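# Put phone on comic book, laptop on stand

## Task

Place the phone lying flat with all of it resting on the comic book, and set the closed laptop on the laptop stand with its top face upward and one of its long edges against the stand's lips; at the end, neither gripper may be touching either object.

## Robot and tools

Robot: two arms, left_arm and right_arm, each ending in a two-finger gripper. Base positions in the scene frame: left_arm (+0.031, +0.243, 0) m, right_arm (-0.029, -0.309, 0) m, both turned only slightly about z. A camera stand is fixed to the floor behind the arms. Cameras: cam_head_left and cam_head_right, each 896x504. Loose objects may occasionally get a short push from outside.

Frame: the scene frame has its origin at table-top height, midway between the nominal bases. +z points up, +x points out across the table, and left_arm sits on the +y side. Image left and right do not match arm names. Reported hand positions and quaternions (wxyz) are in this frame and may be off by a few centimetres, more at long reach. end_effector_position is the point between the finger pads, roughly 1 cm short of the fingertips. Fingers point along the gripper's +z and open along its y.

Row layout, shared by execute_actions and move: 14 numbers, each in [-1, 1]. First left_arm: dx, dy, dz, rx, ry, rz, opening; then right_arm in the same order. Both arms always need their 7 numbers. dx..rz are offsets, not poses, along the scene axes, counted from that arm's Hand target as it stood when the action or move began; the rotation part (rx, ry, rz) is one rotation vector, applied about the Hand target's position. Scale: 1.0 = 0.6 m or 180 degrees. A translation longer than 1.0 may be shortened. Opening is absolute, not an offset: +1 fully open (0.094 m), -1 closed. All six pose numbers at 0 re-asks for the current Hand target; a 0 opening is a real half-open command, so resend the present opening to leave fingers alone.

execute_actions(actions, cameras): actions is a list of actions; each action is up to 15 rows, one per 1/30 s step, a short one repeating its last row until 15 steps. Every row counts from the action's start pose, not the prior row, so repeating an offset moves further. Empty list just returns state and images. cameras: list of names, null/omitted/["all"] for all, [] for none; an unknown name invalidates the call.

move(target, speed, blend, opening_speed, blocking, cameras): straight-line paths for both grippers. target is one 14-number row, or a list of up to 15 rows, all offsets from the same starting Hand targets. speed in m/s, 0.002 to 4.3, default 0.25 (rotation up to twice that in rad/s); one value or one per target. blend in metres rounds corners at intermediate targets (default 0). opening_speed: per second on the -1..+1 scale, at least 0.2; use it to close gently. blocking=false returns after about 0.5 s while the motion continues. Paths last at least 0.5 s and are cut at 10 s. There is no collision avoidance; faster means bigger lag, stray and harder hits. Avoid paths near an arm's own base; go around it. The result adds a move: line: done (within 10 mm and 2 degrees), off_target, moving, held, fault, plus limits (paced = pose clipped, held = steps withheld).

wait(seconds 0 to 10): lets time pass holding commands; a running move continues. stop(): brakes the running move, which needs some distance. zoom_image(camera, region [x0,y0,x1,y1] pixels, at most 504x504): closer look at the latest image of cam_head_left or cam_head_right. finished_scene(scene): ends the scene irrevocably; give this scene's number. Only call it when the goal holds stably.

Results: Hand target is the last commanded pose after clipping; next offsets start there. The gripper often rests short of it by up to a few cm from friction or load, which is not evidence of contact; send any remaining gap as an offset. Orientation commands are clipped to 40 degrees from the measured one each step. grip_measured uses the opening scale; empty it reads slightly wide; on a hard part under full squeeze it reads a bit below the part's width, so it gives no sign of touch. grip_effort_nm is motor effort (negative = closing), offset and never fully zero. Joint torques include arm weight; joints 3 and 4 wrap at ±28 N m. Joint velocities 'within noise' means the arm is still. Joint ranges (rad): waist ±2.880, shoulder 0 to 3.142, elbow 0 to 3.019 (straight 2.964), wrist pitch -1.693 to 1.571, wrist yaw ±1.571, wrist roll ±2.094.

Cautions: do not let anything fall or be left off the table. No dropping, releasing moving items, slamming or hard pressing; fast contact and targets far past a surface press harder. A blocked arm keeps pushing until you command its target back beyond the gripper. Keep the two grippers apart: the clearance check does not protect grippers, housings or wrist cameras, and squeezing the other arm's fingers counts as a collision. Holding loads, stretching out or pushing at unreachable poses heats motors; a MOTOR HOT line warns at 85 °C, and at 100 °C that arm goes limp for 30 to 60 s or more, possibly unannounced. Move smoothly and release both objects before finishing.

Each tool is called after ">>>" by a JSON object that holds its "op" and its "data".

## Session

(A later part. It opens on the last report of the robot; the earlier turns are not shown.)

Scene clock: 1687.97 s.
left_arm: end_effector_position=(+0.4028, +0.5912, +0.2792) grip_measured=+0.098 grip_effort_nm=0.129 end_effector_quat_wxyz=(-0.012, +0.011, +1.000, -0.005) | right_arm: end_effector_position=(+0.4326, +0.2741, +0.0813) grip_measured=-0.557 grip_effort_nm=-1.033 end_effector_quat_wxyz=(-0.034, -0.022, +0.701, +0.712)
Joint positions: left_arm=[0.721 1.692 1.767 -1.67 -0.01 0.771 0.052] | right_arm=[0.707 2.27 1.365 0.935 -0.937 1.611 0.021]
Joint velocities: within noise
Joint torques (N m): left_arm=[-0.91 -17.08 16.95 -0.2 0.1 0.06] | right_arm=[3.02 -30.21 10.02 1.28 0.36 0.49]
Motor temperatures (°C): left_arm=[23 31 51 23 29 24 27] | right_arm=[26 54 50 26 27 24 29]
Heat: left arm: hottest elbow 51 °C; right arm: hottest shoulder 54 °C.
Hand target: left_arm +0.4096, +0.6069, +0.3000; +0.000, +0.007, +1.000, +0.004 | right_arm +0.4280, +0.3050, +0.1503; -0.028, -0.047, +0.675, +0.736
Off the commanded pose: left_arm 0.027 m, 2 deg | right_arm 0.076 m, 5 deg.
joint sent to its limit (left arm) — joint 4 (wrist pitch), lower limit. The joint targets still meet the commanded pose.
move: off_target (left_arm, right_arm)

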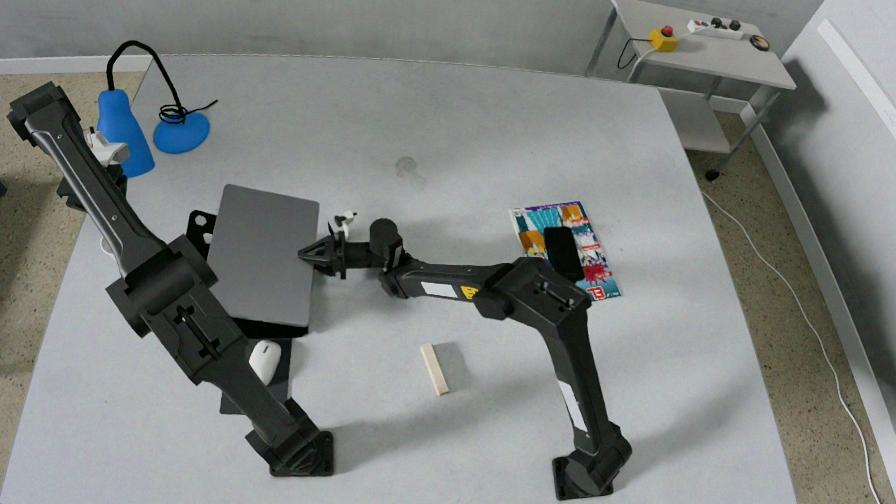

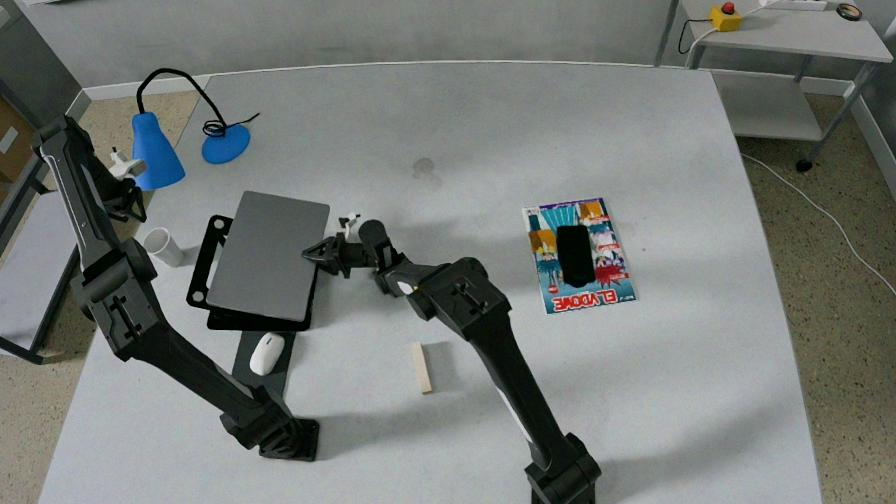

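>>> {"op": "move", "data": {"target": [[-0.04,-0.053,-0.167,0,0,0,-0.95,0.0,0,0.07,0.03,0,0,-0.95],[-0.04,-0.053,-0.38,0,0,0,-0.95,0.0,0,0.07,0.03,0,0,-0.95],[-0.04,-0.15,-0.38,0,0,0,-0.95,0.0,0,0.07,0.03,0,0,-0.95]], "speed": [0.12,0.12,0.06]}}

>>> {"op": "zoom_image", "data": {"camera": "cam_head_right", "region": [150, 150, 390, 350]}}

>>> {"op": "zoom_image", "data": {"camera": "cam_head_left", "region": [150, 150, 390, 350]}}

Scene clock: 1698.30 s.
left_arm: end_effector_position=(+0.3768, +0.5456, +0.0634) grip_measured=-0.948 grip_effort_nm=-0.081 end_effector_quat_wxyz=(-0.004, -0.027, +1.000, +0.008) | right_arm: end_effector_position=(+0.4311, +0.2765, +0.0991) grip_measured=-0.619 grip_effort_nm=-1.038 end_effector_quat_wxyz=(-0.044, -0.008, +0.681, +0.731)
Joint positions: left_arm=[0.684 1.67 1.152 -1.048 -0.018 0.659 0.002] | right_arm=[0.713 2.267 1.365 1.021 -0.92 1.714 0.018]
Joint velocities: within noise
Joint torques (N m): left_arm=[-6.18 -19.08 6.74 -0.09 0.41 0.13] | right_arm=[2.78 -31.62 10.51 2.47 0.39 0.54]
Motor temperatures (°C): left_arm=[23 31 50 23 29 24 27] | right_arm=[26 54 50 26 27 24 29]
Heat: left arm: hottest elbow 50 °C; right arm: hottest shoulder 54 °C.
Hand target: left_arm +0.3856, +0.5168, +0.0720; +0.000, +0.007, +1.000, +0.004 | right_arm +0.4279, +0.3051, +0.1921; -0.026, -0.048, +0.639, +0.767
Off the commanded pose: left_arm 0.031 m, 4 deg | right_arm 0.097 m, 8 deg.
move: off_target (left_arm, right_arm)

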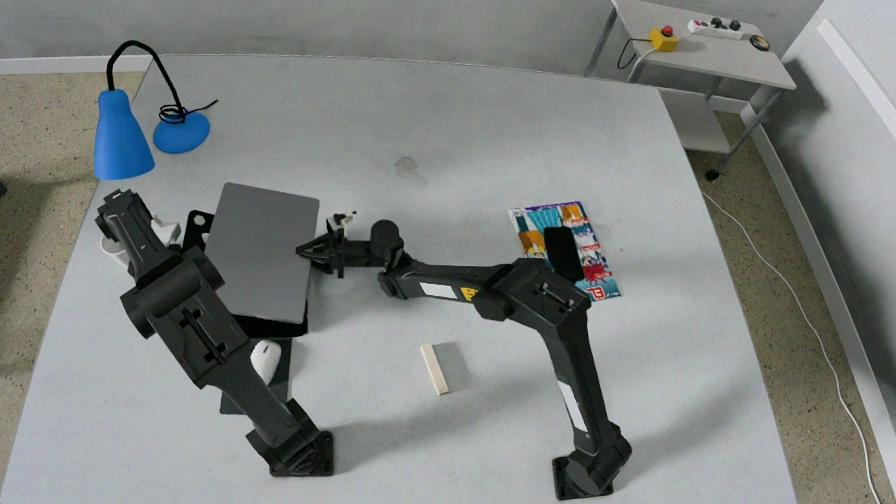

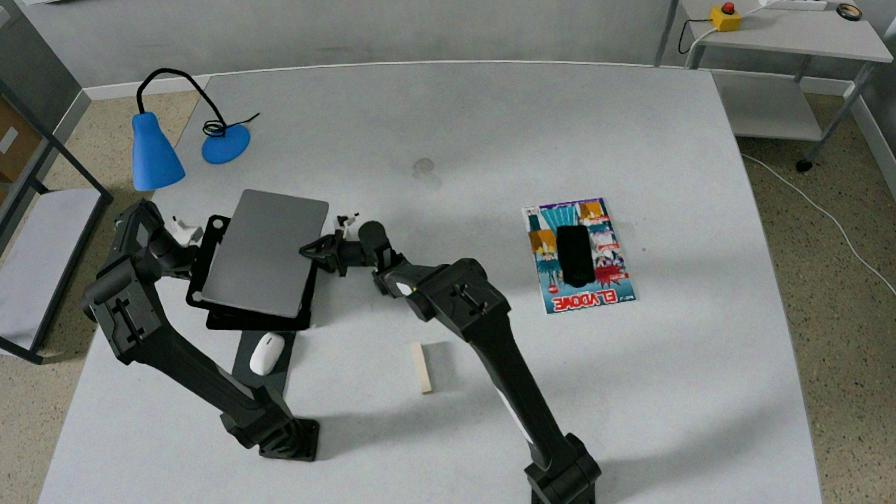

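Scaled by 2.100.

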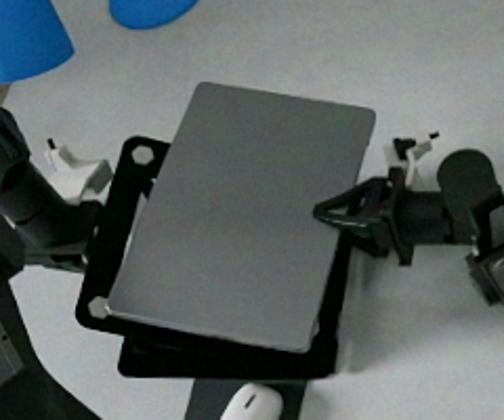

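Scaled by 2.100.

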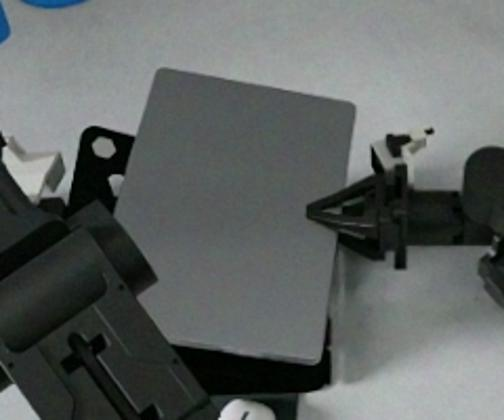

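>>> {"op": "move", "data": {"target": [[0,-0.07,0,0,0,0,-0.95,0.0,0.03,0.02,0,0,0.025,-0.95]], "speed": [0.05]}}

>>> {"op": "zoom_image", "data": {"camera": "cam_head_right", "region": [150, 150, 390, 350]}}

>>> {"op": "zoom_image", "data": {"camera": "cam_head_left", "region": [150, 150, 390, 350]}}

Scene clock: 1703.03 s.
left_arm: end_effector_position=(+0.3698, +0.5139, +0.0639) grip_measured=-0.948 grip_effort_nm=-0.085 end_effector_quat_wxyz=(-0.007, -0.038, +0.999, +0.014) | right_arm: end_effector_position=(+0.4309, +0.2775, +0.1095) grip_measured=-0.620 grip_effort_nm=-1.038 end_effector_quat_wxyz=(-0.071, -0.013, +0.677, +0.733)
Joint positions: left_arm=[0.635 1.609 1.075 -1.031 -0.03 0.588 0.002] | right_arm=[0.708 2.265 1.389 1.024 -0.968 1.77 0.018]
Joint velocities: within noise
Joint torques (N m): left_arm=[-7.88 -16.97 7.05 -0.2 0.86 0.13] | right_arm=[3.72 -30.33 13.96 1.48 -0.2 0.35]
Motor temperatures (°C): left_arm=[23 30 48 23 29 24 27] | right_arm=[26 53 50 26 27 24 29]
Heat: left arm: hottest elbow 48 °C; right arm: hottest shoulder 53 °C.
Hand target: left_arm +0.3857, +0.4748, +0.0720; +0.000, +0.008, +1.000, +0.004 | right_arm +0.4279, +0.3231, +0.2040; -0.056, -0.074, +0.637, +0.765
Off the commanded pose: left_arm 0.043 m, 5 deg | right_arm 0.105 m, 9 deg.
move: off_target (left_arm, right_arm)

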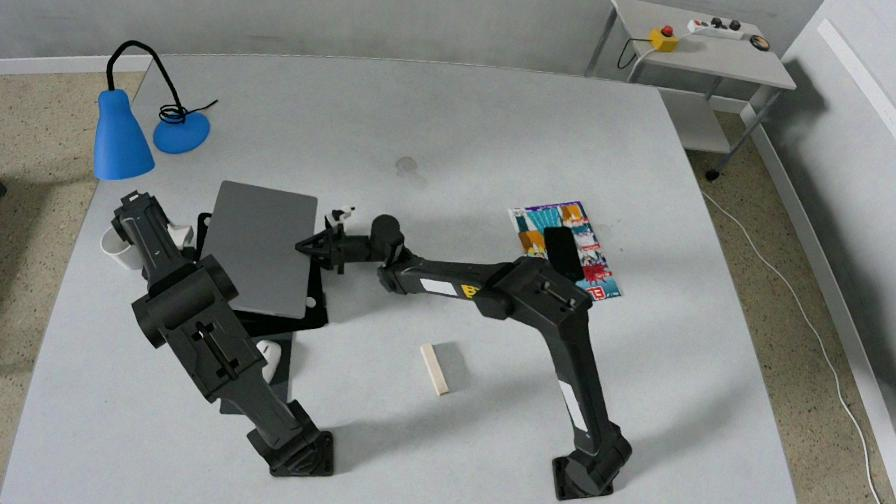

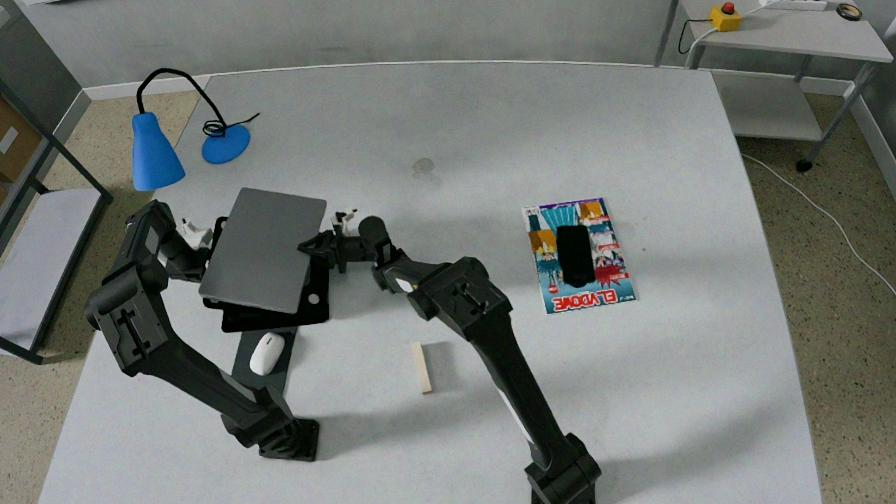

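Scaled by 2.100.

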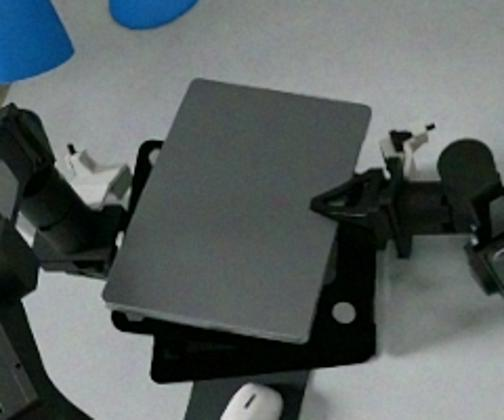

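Scaled by 2.100.

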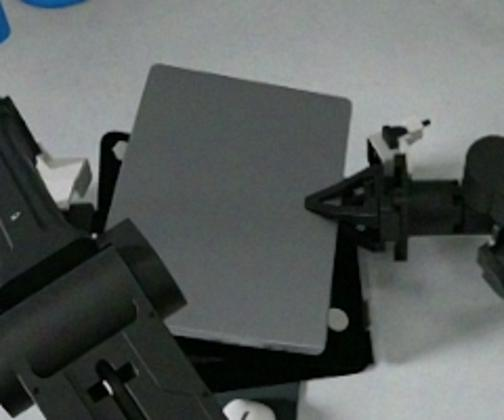

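>>> {"op": "move", "data": {"target": [[0,0.03,0,0,0,0,-0.95,0.0,0,0.1,0.03,0,0.0,-0.95],[0,0.03,0,0,0,0,-0.95,0.0,0,0.16,0.04,0,0.045,-0.95]], "speed": [0.08]}}

>>> {"op": "zoom_image", "data": {"camera": "cam_head_right", "region": [150, 150, 390, 350]}}

>>> {"op": "zoom_image", "data": {"camera": "cam_head_left", "region": [150, 150, 390, 350]}}

speed must be one number or one for each of the 2 targets, got a list of 1; nothing of the call was run

Scaled by 2.100.

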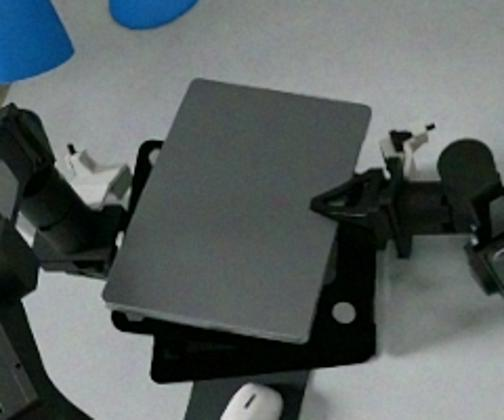

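Scaled by 2.100.

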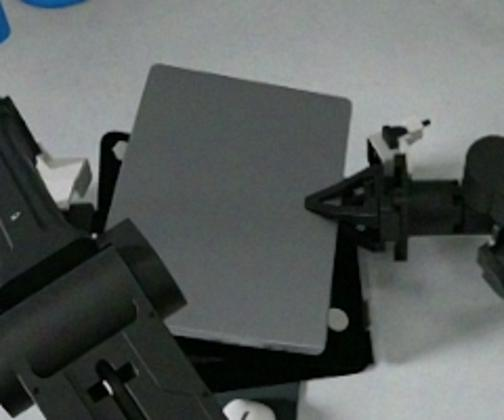

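>>> {"op": "move", "data": {"target": [[0,0.03,0,0,0,0,-0.95,0.0,0,0.1,0.03,0,0.0,-0.95],[0,0.03,0,0,0,0,-0.95,0.0,0,0.16,0.04,0,0.045,-0.95]], "speed": 0.08}}

>>> {"op": "zoom_image", "data": {"camera": "cam_head_right", "region": [150, 150, 390, 350]}}

>>> {"op": "zoom_image", "data": {"camera": "cam_head_left", "region": [150, 150, 390, 350]}}

Scene clock: 1712.10 s.
left_arm: end_effector_position=(+0.3721, +0.5075, +0.0638) grip_measured=-0.948 grip_effort_nm=-0.081 end_effector_quat_wxyz=(-0.007, -0.017, +1.000, +0.007) | right_arm: end_effector_position=(+0.4233, +0.2843, +0.1693) grip_measured=-0.661 grip_effort_nm=-1.033 end_effector_quat_wxyz=(-0.161, -0.023, +0.646, +0.746)
Joint positions: left_arm=[0.624 1.609 1.075 -1.04 -0.02 0.618 0.002] | right_arm=[0.708 2.247 1.468 1.133 -1.079 2.063 0.016]
Joint velocities: within noise
Joint torques (N m): left_arm=[-4.89 -15.79 9.89 -0.24 0.45 0.11] | right_arm=[2.9 -31.5 17.14 3.78 0.54 0.28]
Motor temperatures (°C): left_arm=[23 30 46 23 29 24 27] | right_arm=[26 54 53 26 26 24 29]
Heat: left arm: hottest elbow 46 °C; right arm: hottest shoulder 54 °C.
Hand target: left_arm +0.3856, +0.4929, +0.0720; +0.000, +0.008, +1.000, +0.004 | right_arm +0.4279, +0.3231, +0.3000; -0.105, -0.122, +0.581, +0.798
Off the commanded pose: left_arm 0.022 m, 3 deg | right_arm 0.136 m, 16 deg.
joint sent to its limit (right arm) — joint 6 (wrist roll), upper limit. The joint targets are off in position, not in orientation.
move: off_target (left_arm, right_arm)

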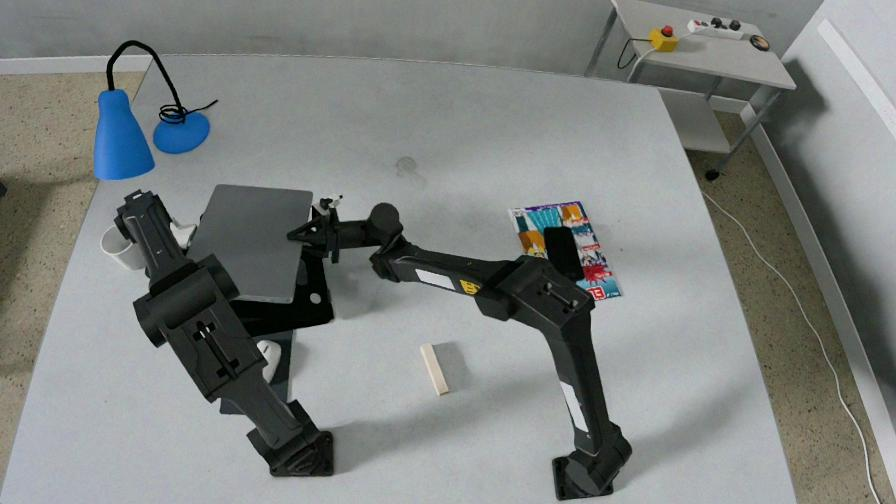

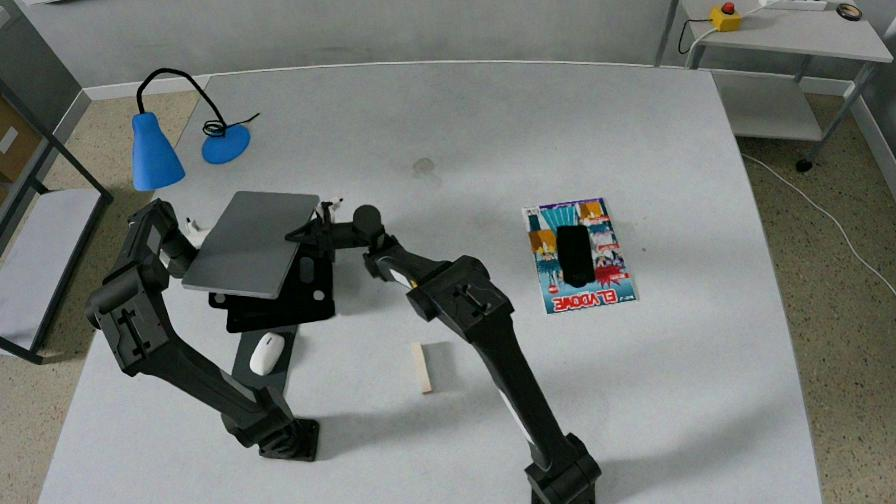

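Scaled by 2.100.

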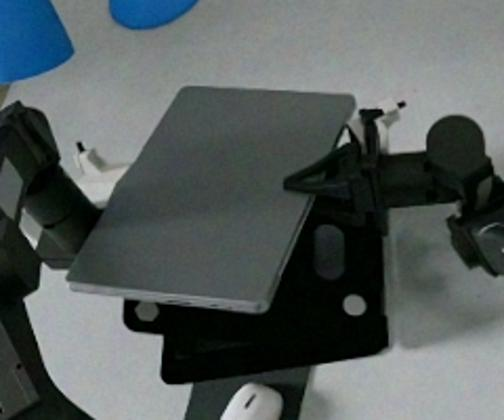

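Scaled by 2.100.

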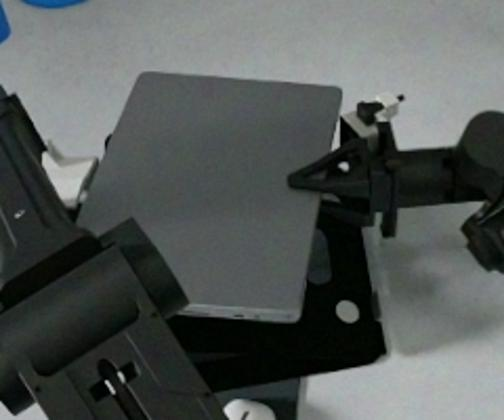

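>>> {"op": "move", "data": {"target": [[0,0.08,0,0,0,0,-0.95,0.0,-0.1,0.02,0,0,0,-0.95],[0,0.08,0.26,0,0,0,0.6,0.03,-0.22,0.02,0,0,0.0,-0.95],[0.02,-0.03,0.24,0,0,0.04,0.6,0.04,-0.22,0.02,0,0,0.0,-0.95]], "speed": 0.12}}

>>> {"op": "zoom_image", "data": {"camera": "cam_head_right", "region": [150, 150, 390, 350]}}

>>> {"op": "zoom_image", "data": {"camera": "cam_head_left", "region": [150, 150, 390, 350]}}

Scene clock: 1721.97 s.
left_arm: end_effector_position=(+0.3968, +0.4790, +0.2118) grip_measured=+0.598 grip_effort_nm=0.129 end_effector_quat_wxyz=(-0.009, -0.056, +0.998, -0.003) | right_arm: end_effector_position=(+0.4390, +0.1947, +0.1660) grip_measured=-0.661 grip_effort_nm=-1.038 end_effector_quat_wxyz=(-0.167, -0.034, +0.666, +0.726)
Joint positions: left_arm=[0.544 1.498 1.358 -1.449 -0.005 0.46 0.075] | right_arm=[0.576 2.168 1.329 1.192 -1.247 2.082 0.016]
Joint velocities: within noise
Joint torques (N m): left_arm=[-1.67 -15.62 9.1 0.65 -0.08 -0.09] | right_arm=[-0.15 -36.37 10.97 3.25 0.97 0.1]
Motor temperatures (°C): left_arm=[23 30 45 23 29 24 27] | right_arm=[26 55 55 26 27 24 29]
Heat: left arm: hottest elbow 45 °C; right arm: hottest shoulder 55 °C.
Hand target: left_arm +0.3976, +0.4748, +0.2160; -0.001, -0.055, +0.998, +0.004 | right_arm +0.4520, +0.1910, +0.3123; -0.105, -0.122, +0.581, +0.798
Off the commanded pose: left_arm 0.006 m, 1 deg | right_arm 0.147 m, 18 deg.
joint sent to its limit (right arm) — joint 6 (wrist roll), upper limit. The joint targets are off in position and orientation.
move: off_target (right_arm); target 2's new opening was sent with left_arm's hand 0.037 m and 4 deg from that target

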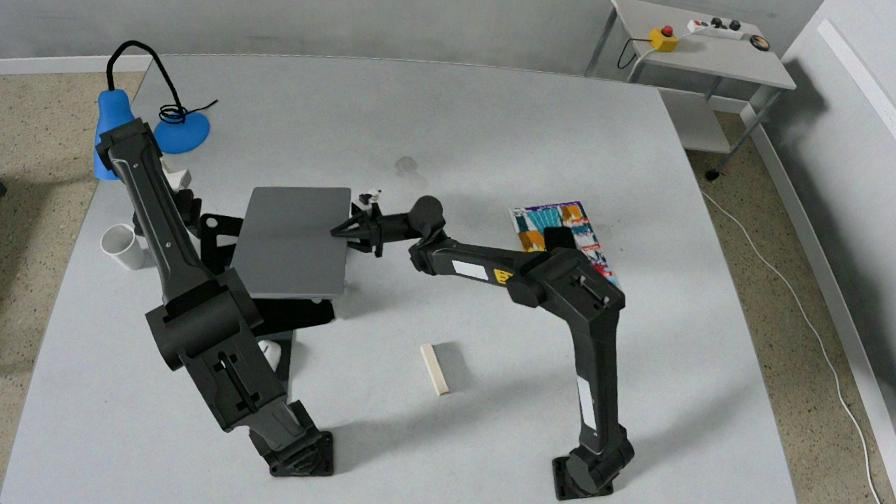

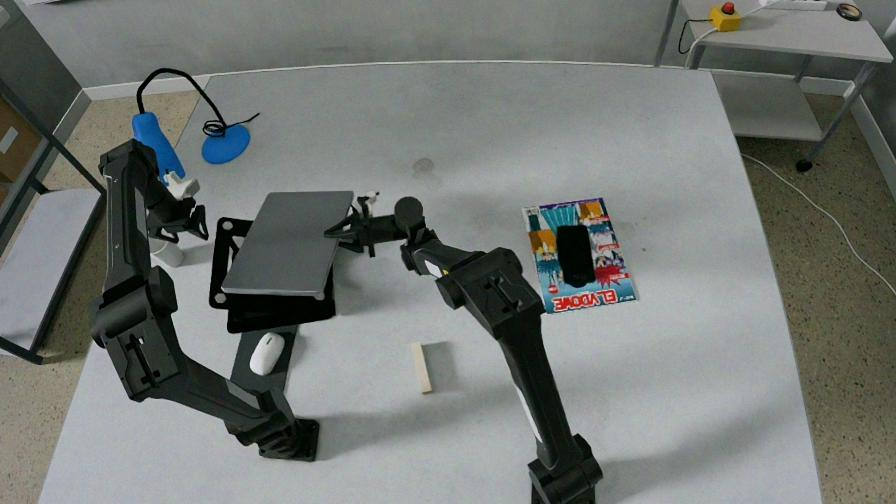

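Scaled by 2.100.

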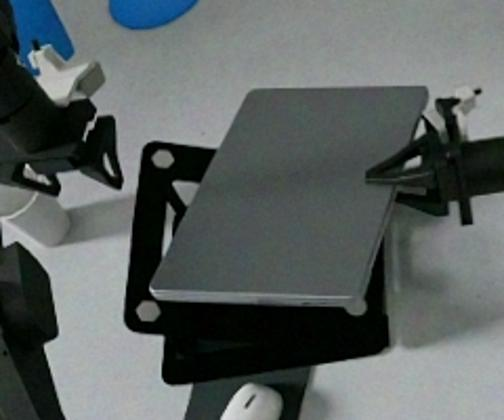

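Scaled by 2.100.

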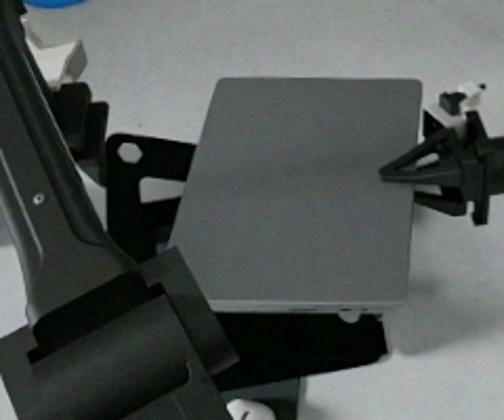

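>>> {"op": "execute_actions", "data": {"actions": []}}

>>> {"op": "zoom_image", "data": {"camera": "cam_head_right", "region": [150, 150, 390, 350]}}

Scene clock: 1735.70 s.
left_arm: end_effector_position=(+0.3968, +0.4790, +0.2118) grip_measured=+0.598 grip_effort_nm=0.129 end_effector_quat_wxyz=(-0.009, -0.056, +0.998, -0.003) | right_arm: end_effector_position=(+0.4390, +0.1947, +0.1660) grip_measured=-0.661 grip_effort_nm=-1.038 end_effector_quat_wxyz=(-0.167, -0.034, +0.666, +0.726)
Joint positions: left_arm=[0.544 1.498 1.358 -1.449 -0.005 0.46 0.075] | right_arm=[0.576 2.168 1.329 1.192 -1.247 2.082 0.016]
Joint velocities: within noise
Joint torques (N m): left_arm=[-2.2 -15.62 9.31 0.79 -0.06 -0.08] | right_arm=[-0.26 -36.89 10.99 3.23 0.98 0.09]
Motor temperatures (°C): left_arm=[23 30 44 23 29 24 26] | right_arm=[26 54 54 26 27 24 30]
Heat: left arm: hottest elbow 44 °C; right arm: hottest shoulder 54 °C.
Hand target: left_arm +0.3976, +0.4748, +0.2160; -0.001, -0.055, +0.998, +0.004 | right_arm +0.4520, +0.1910, +0.3123; -0.105, -0.122, +0.581, +0.798
Tool commands: left_gripper/opening=+0.6 right_gripper/opening=-0.95
Off the commanded pose: left_arm 0.006 m, 1 deg | right_arm 0.147 m, 18 deg.

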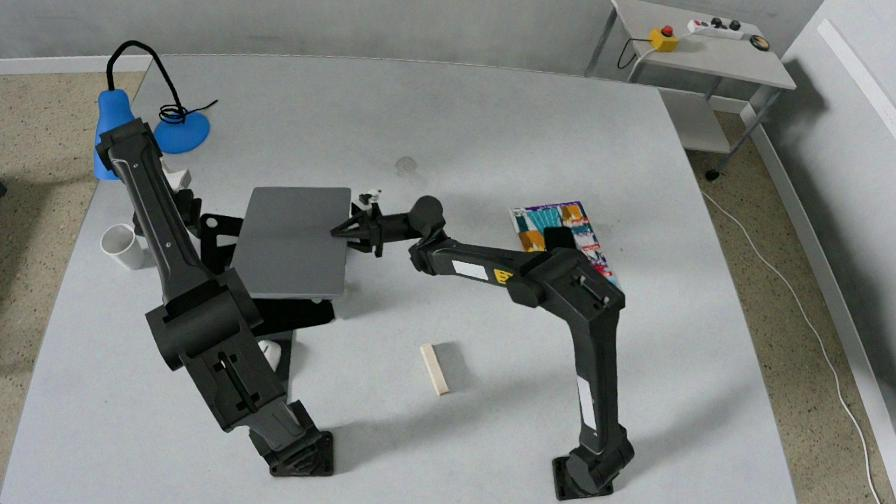

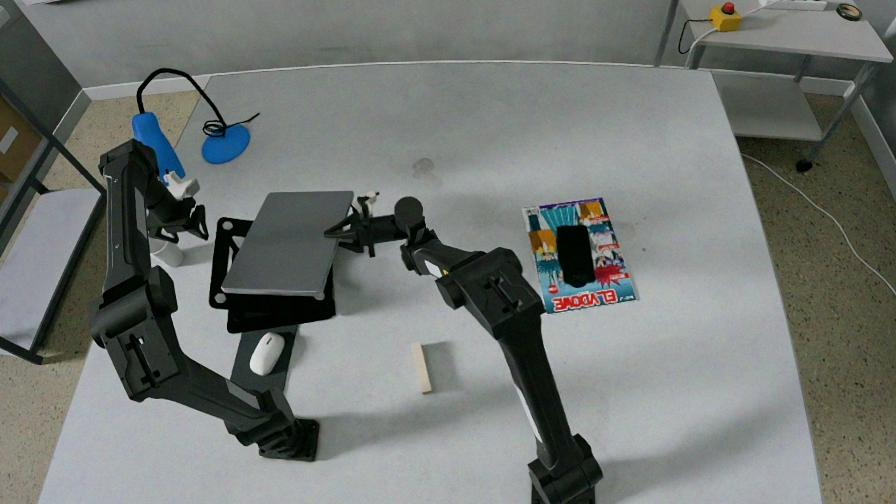

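Scaled by 2.100.

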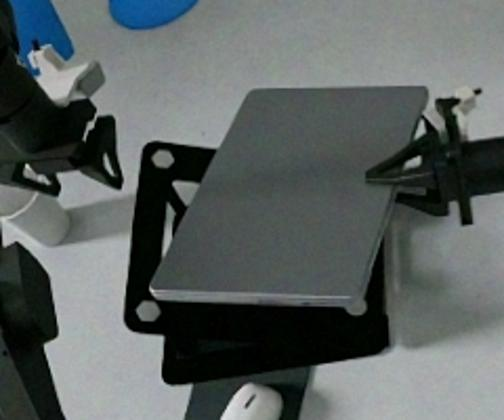

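>>> {"op": "move", "data": {"target": [[0,0,-0.1,0,0,0,0.6,0,0,0,0,0,0,-0.95],[0,0,-0.17,0,0,0,0.6,0,0,0,0,0,0,-0.95]], "speed": 0.12, "cameras": ["cam_head_left","cam_head_right"]}}

>>> {"op": "zoom_image", "data": {"camera": "cam_head_right", "region": [150, 150, 390, 350]}}

Scene clock: 1741.33 s.
left_arm: end_effector_position=(+0.3953, +0.4769, +0.1443) grip_measured=+0.598 grip_effort_nm=0.110 end_effector_quat_wxyz=(+0.012, -0.056, +0.998, +0.007) | right_arm: end_effector_position=(+0.4390, +0.1947, +0.1660) grip_measured=-0.661 grip_effort_nm=-1.038 end_effector_quat_wxyz=(-0.167, -0.034, +0.666, +0.726)
Joint positions: left_arm=[0.543 1.503 1.182 -1.221 0 0.46 0.075] | right_arm=[0.576 2.168 1.329 1.192 -1.247 2.082 0.016]
Joint velocities: within noise
Joint torques (N m): left_arm=[-2.78 -11.11 6.64 2.21 -0.3 -0.09] | right_arm=[-0.21 -36.84 11.03 3.23 0.98 0.09]
Motor temperatures (°C): left_arm=[23 30 43 23 29 24 26] | right_arm=[26 54 54 26 27 24 30]
Heat: left arm: hottest elbow 43 °C; right arm: hottest shoulder 54 °C.
Hand target: left_arm +0.3976, +0.4748, +0.1140; -0.001, -0.055, +0.998, +0.004 | right_arm +0.4520, +0.1910, +0.3123; -0.105, -0.122, +0.581, +0.798
Off the commanded pose: left_arm 0.030 m, 1 deg | right_arm 0.147 m, 18 deg.
joint sent to its limit (right arm) — joint 6 (wrist roll), upper limit. The joint targets are off in position and orientation.
move: off_target (left_arm, right_arm)

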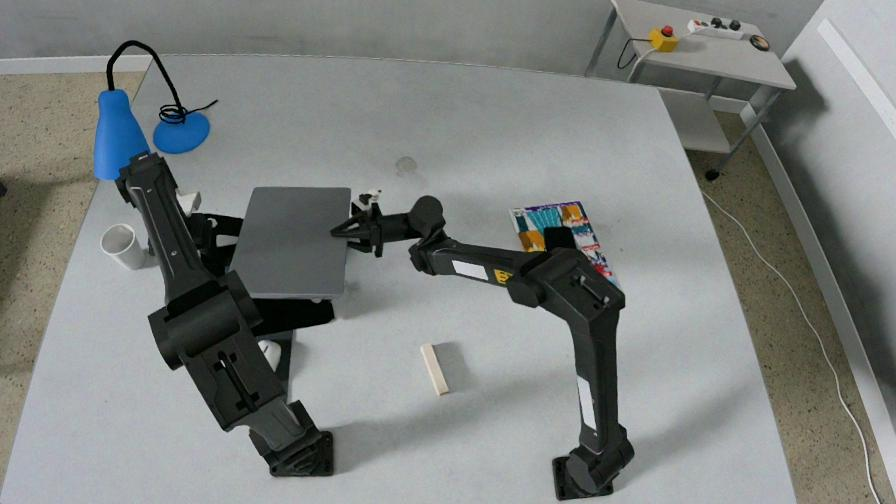

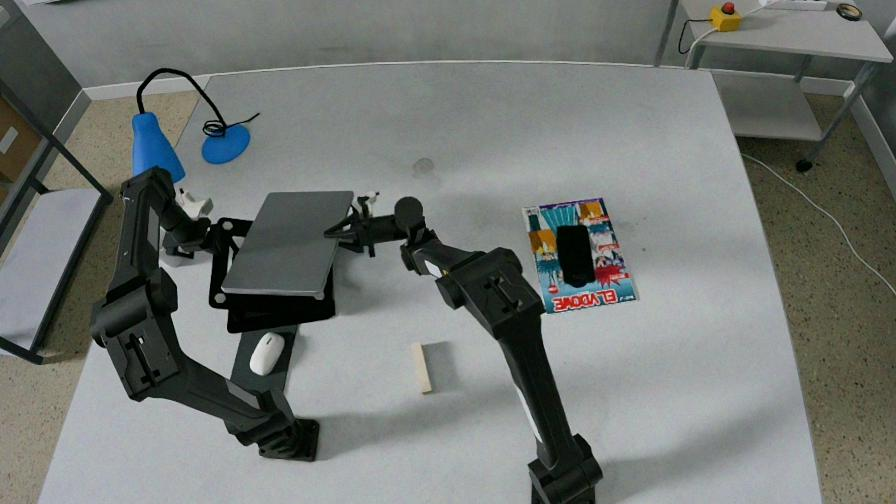

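Scaled by 2.100.

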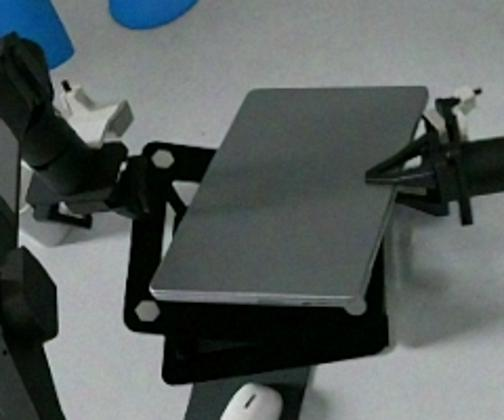

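>>> {"op": "move", "data": {"target": [[0,0,0.1,0,0,0,0.6,0,-0.08,0,0,0,0,-0.95],[0,-0.06,0.1,0,0,0,0.1,0,-0.08,0,0,0,0,-0.95]], "speed": 0.1, "cameras": ["cam_head_right"]}}

>>> {"op": "zoom_image", "data": {"camera": "cam_head_right", "region": [150, 150, 390, 350]}}

Scene clock: 1748.07 s.
left_arm: end_effector_position=(+0.3912, +0.4395, +0.1585) grip_measured=+0.103 grip_effort_nm=-0.081 end_effector_quat_wxyz=(-0.013, -0.056, +0.998, -0.003) | right_arm: end_effector_position=(+0.4507, +0.1482, +0.1875) grip_measured=-0.661 grip_effort_nm=-1.033 end_effector_quat_wxyz=(-0.150, -0.039, +0.671, +0.725)
Joint positions: left_arm=[0.47 1.469 1.183 -1.311 -0.005 0.386 0.052] | right_arm=[0.501 2.097 1.274 1.2 -1.309 2.082 0.016]
Joint velocities: within noise
Joint torques (N m): left_arm=[-2.43 -14.86 12.29 -0.03 -0.08 -0.11] | right_arm=[0.44 -35.25 9.4 3.15 1.11 0.09]
Motor temperatures (°C): left_arm=[23 30 42 24 28 24 26] | right_arm=[26 55 53 26 28 24 30]
Heat: left arm: hottest elbow 42 °C; right arm: hottest shoulder 55 °C.
Hand target: left_arm +0.3977, +0.4388, +0.1740; -0.001, -0.055, +0.998, +0.004 | right_arm +0.4519, +0.1431, +0.3121; -0.105, -0.122, +0.581, +0.798
Off the commanded pose: left_arm 0.017 m, 2 deg | right_arm 0.125 m, 17 deg.
joint sent to its limit (right arm) — joint 6 (wrist roll), upper limit. The joint targets are off in position and orientation.
move: off_target (left_arm, right_arm); target 2's new opening was sent with left_arm's hand 0.017 m and 2 deg from that target
Images, in order (width x height): cam_head_right 896x504.

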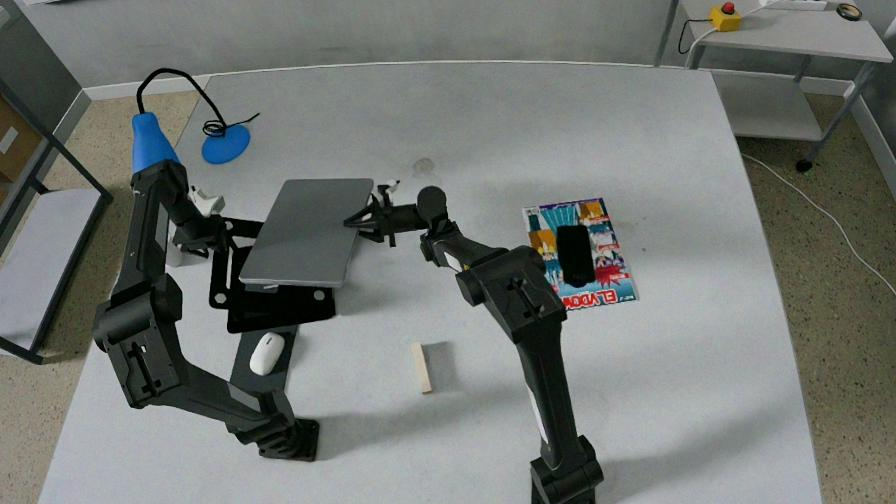

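Scaled by 2.100.

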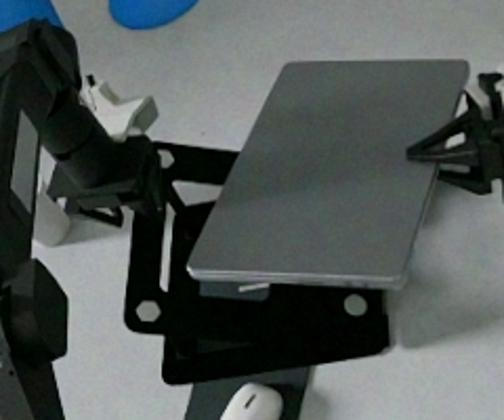

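>>> {"op": "zoom_image", "data": {"camera": "cam_head_right", "region": [170, 190, 270, 320]}}

>>> {"op": "zoom_image", "data": {"camera": "cam_head_left", "region": [150, 180, 290, 300]}}

Scaled by 3.877.

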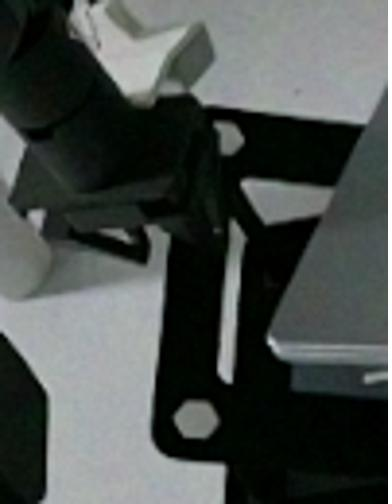

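This scene's latest camera images include none from cam_head_left. They are from: cam_head_right. cam_head_left's image comes with the result of a call that names it in "cameras".

>>> {"op": "move", "data": {"target": [[0,0.02,0,0,0,0,0.1,0,0,0,0,0,0,-0.95],[0,0.02,-0.1,0,0,0,0.1,0,0,0,0,0,0,-0.95]], "speed": 0.08, "cameras": ["cam_head_left","cam_head_right"]}}

>>> {"op": "zoom_image", "data": {"camera": "cam_head_right", "region": [170, 190, 270, 320]}}

Scene clock: 1759.83 s.
left_arm: end_effector_position=(+0.4008, +0.4450, +0.1196) grip_measured=+0.102 grip_effort_nm=-0.085 end_effector_quat_wxyz=(+0.001, -0.052, +0.999, +0.004) | right_arm: end_effector_position=(+0.4472, +0.1463, +0.1832) grip_measured=-0.661 grip_effort_nm=-1.038 end_effector_quat_wxyz=(-0.154, -0.035, +0.673, +0.723)
Joint positions: left_arm=[0.47 1.512 1.122 -1.177 -0.006 0.394 0.052] | right_arm=[0.501 2.095 1.258 1.201 -1.31 2.082 0.016]
Joint velocities: within noise
Joint torques (N m): left_arm=[0.5 -13.39 9.14 0.84 -0.05 0.08] | right_arm=[0.32 -35.14 9.95 3.19 1.11 0.1]
Motor temperatures (°C): left_arm=[23 29 43 23 28 24 26] | right_arm=[26 59 51 26 28 24 30]
Heat: left arm: hottest elbow 43 °C; right arm: hottest shoulder 59 °C.
Hand target: left_arm +0.3976, +0.4508, +0.1140; -0.001, -0.055, +0.998, +0.004 | right_arm +0.4519, +0.1431, +0.3123; -0.105, -0.122, +0.581, +0.798
Off the commanded pose: left_arm 0.009 m, 0 deg | right_arm 0.129 m, 18 deg.
joint sent to its limit (right arm) — joint 6 (wrist roll), upper limit. The joint targets are off in position and orientation.
move: off_target (right_arm)

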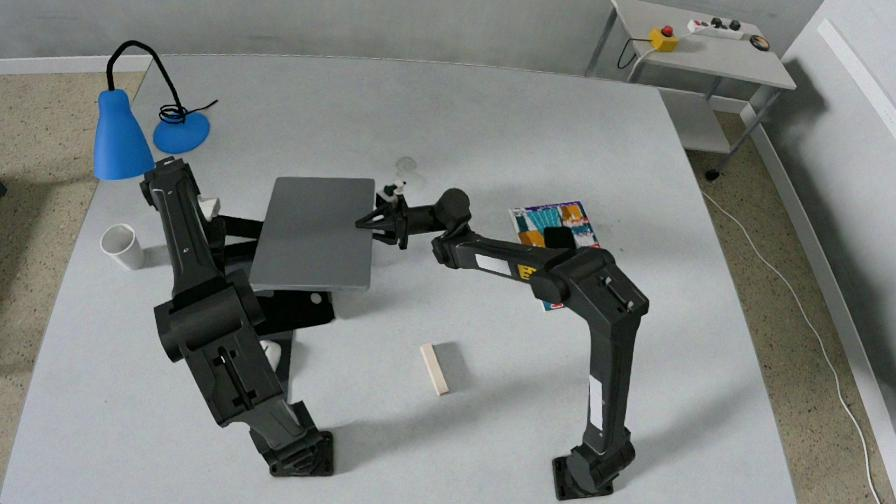

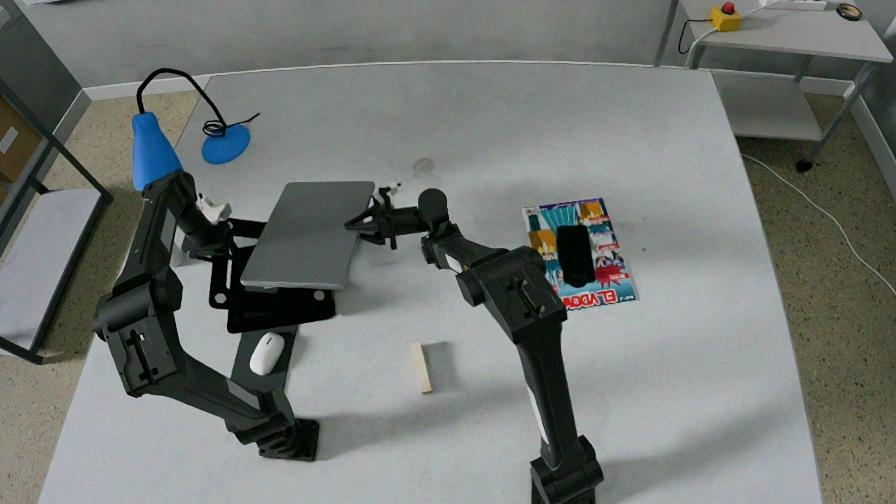

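Scaled by 3.877.

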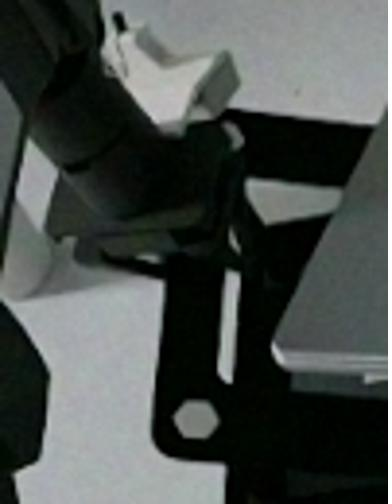

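Straddling the bar. Close.

>>> {"op": "move", "data": {"target": [0,0,-0.01,0,0,0,-0.65,0,0,0,0,0,0,-0.95], "opening_speed": 0.6, "cameras": ["cam_head_left","cam_head_right"]}}

>>> {"op": "zoom_image", "data": {"camera": "cam_head_right", "region": [150, 150, 390, 350]}}

>>> {"op": "zoom_image", "data": {"camera": "cam_head_left", "region": [180, 160, 420, 360]}}

Scene clock: 1763.83 s.
left_arm: end_effector_position=(+0.4021, +0.4433, +0.1180) grip_measured=-0.362 grip_effort_nm=-0.999 end_effector_quat_wxyz=(+0.006, -0.073, +0.997, -0.002) | right_arm: end_effector_position=(+0.4454, +0.1453, +0.1815) grip_measured=-0.661 grip_effort_nm=-1.038 end_effector_quat_wxyz=(-0.155, -0.034, +0.673, +0.722)
Joint positions: left_arm=[0.471 1.512 1.118 -1.168 0.009 0.354 0.03] | right_arm=[0.501 2.093 1.25 1.205 -1.31 2.082 0.016]
Joint velocities: within noise
Joint torques (N m): left_arm=[-0.26 -12.45 8.7 0.91 -0.6 0.53] | right_arm=[0.26 -35.08 10.3 3.11 1.09 0.08]
Motor temperatures (°C): left_arm=[23 29 42 23 28 24 27] | right_arm=[26 59 51 26 28 24 30]
Heat: left arm: hottest elbow 42 °C; right arm: hottest shoulder 59 °C.
Hand target: left_arm +0.3976, +0.4507, +0.1080; -0.001, -0.055, +0.998, +0.004 | right_arm +0.4519, +0.1431, +0.3122; -0.105, -0.122, +0.581, +0.798
Off the commanded pose: left_arm 0.013 m, 2 deg | right_arm 0.131 m, 18 deg.
joint sent to its limit (right arm) — joint 6 (wrist roll), upper limit. The joint targets are off in position and orientation.
move: off_target (left_arm, right_arm)

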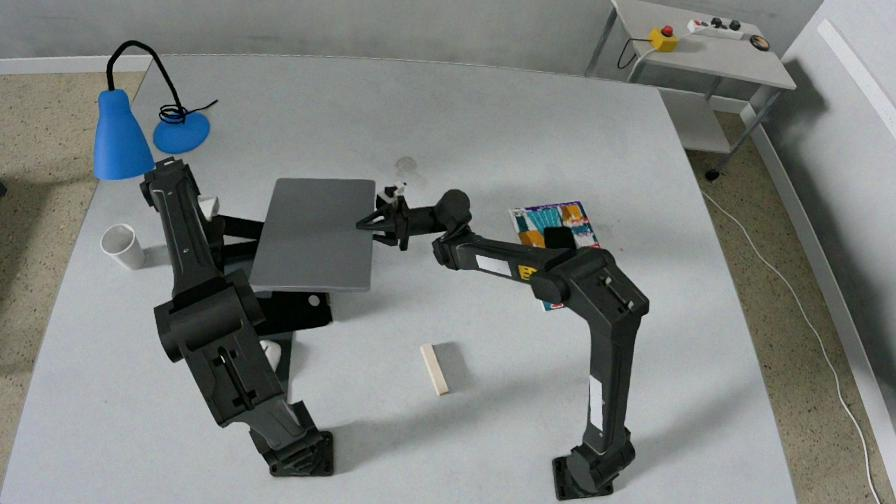

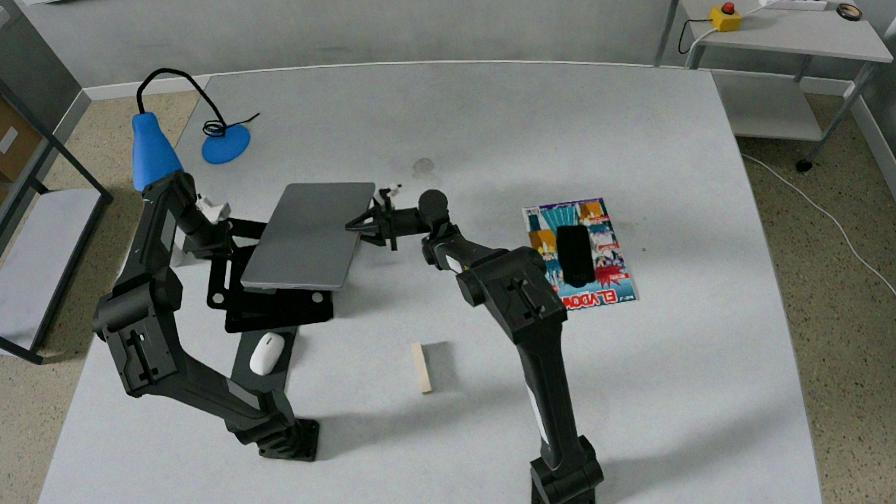

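Scaled by 2.100.

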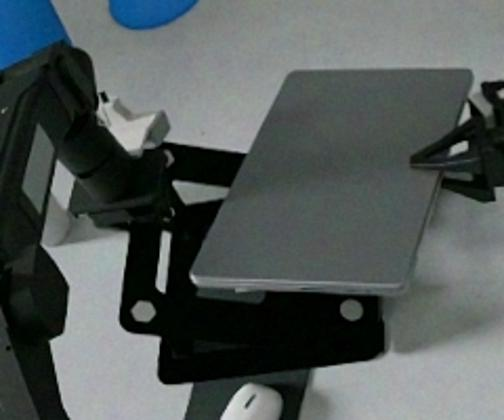

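Scaled by 2.100.

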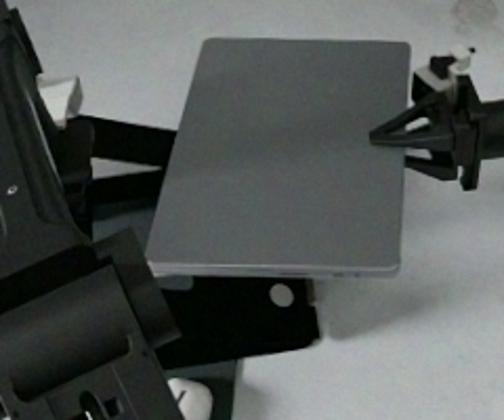

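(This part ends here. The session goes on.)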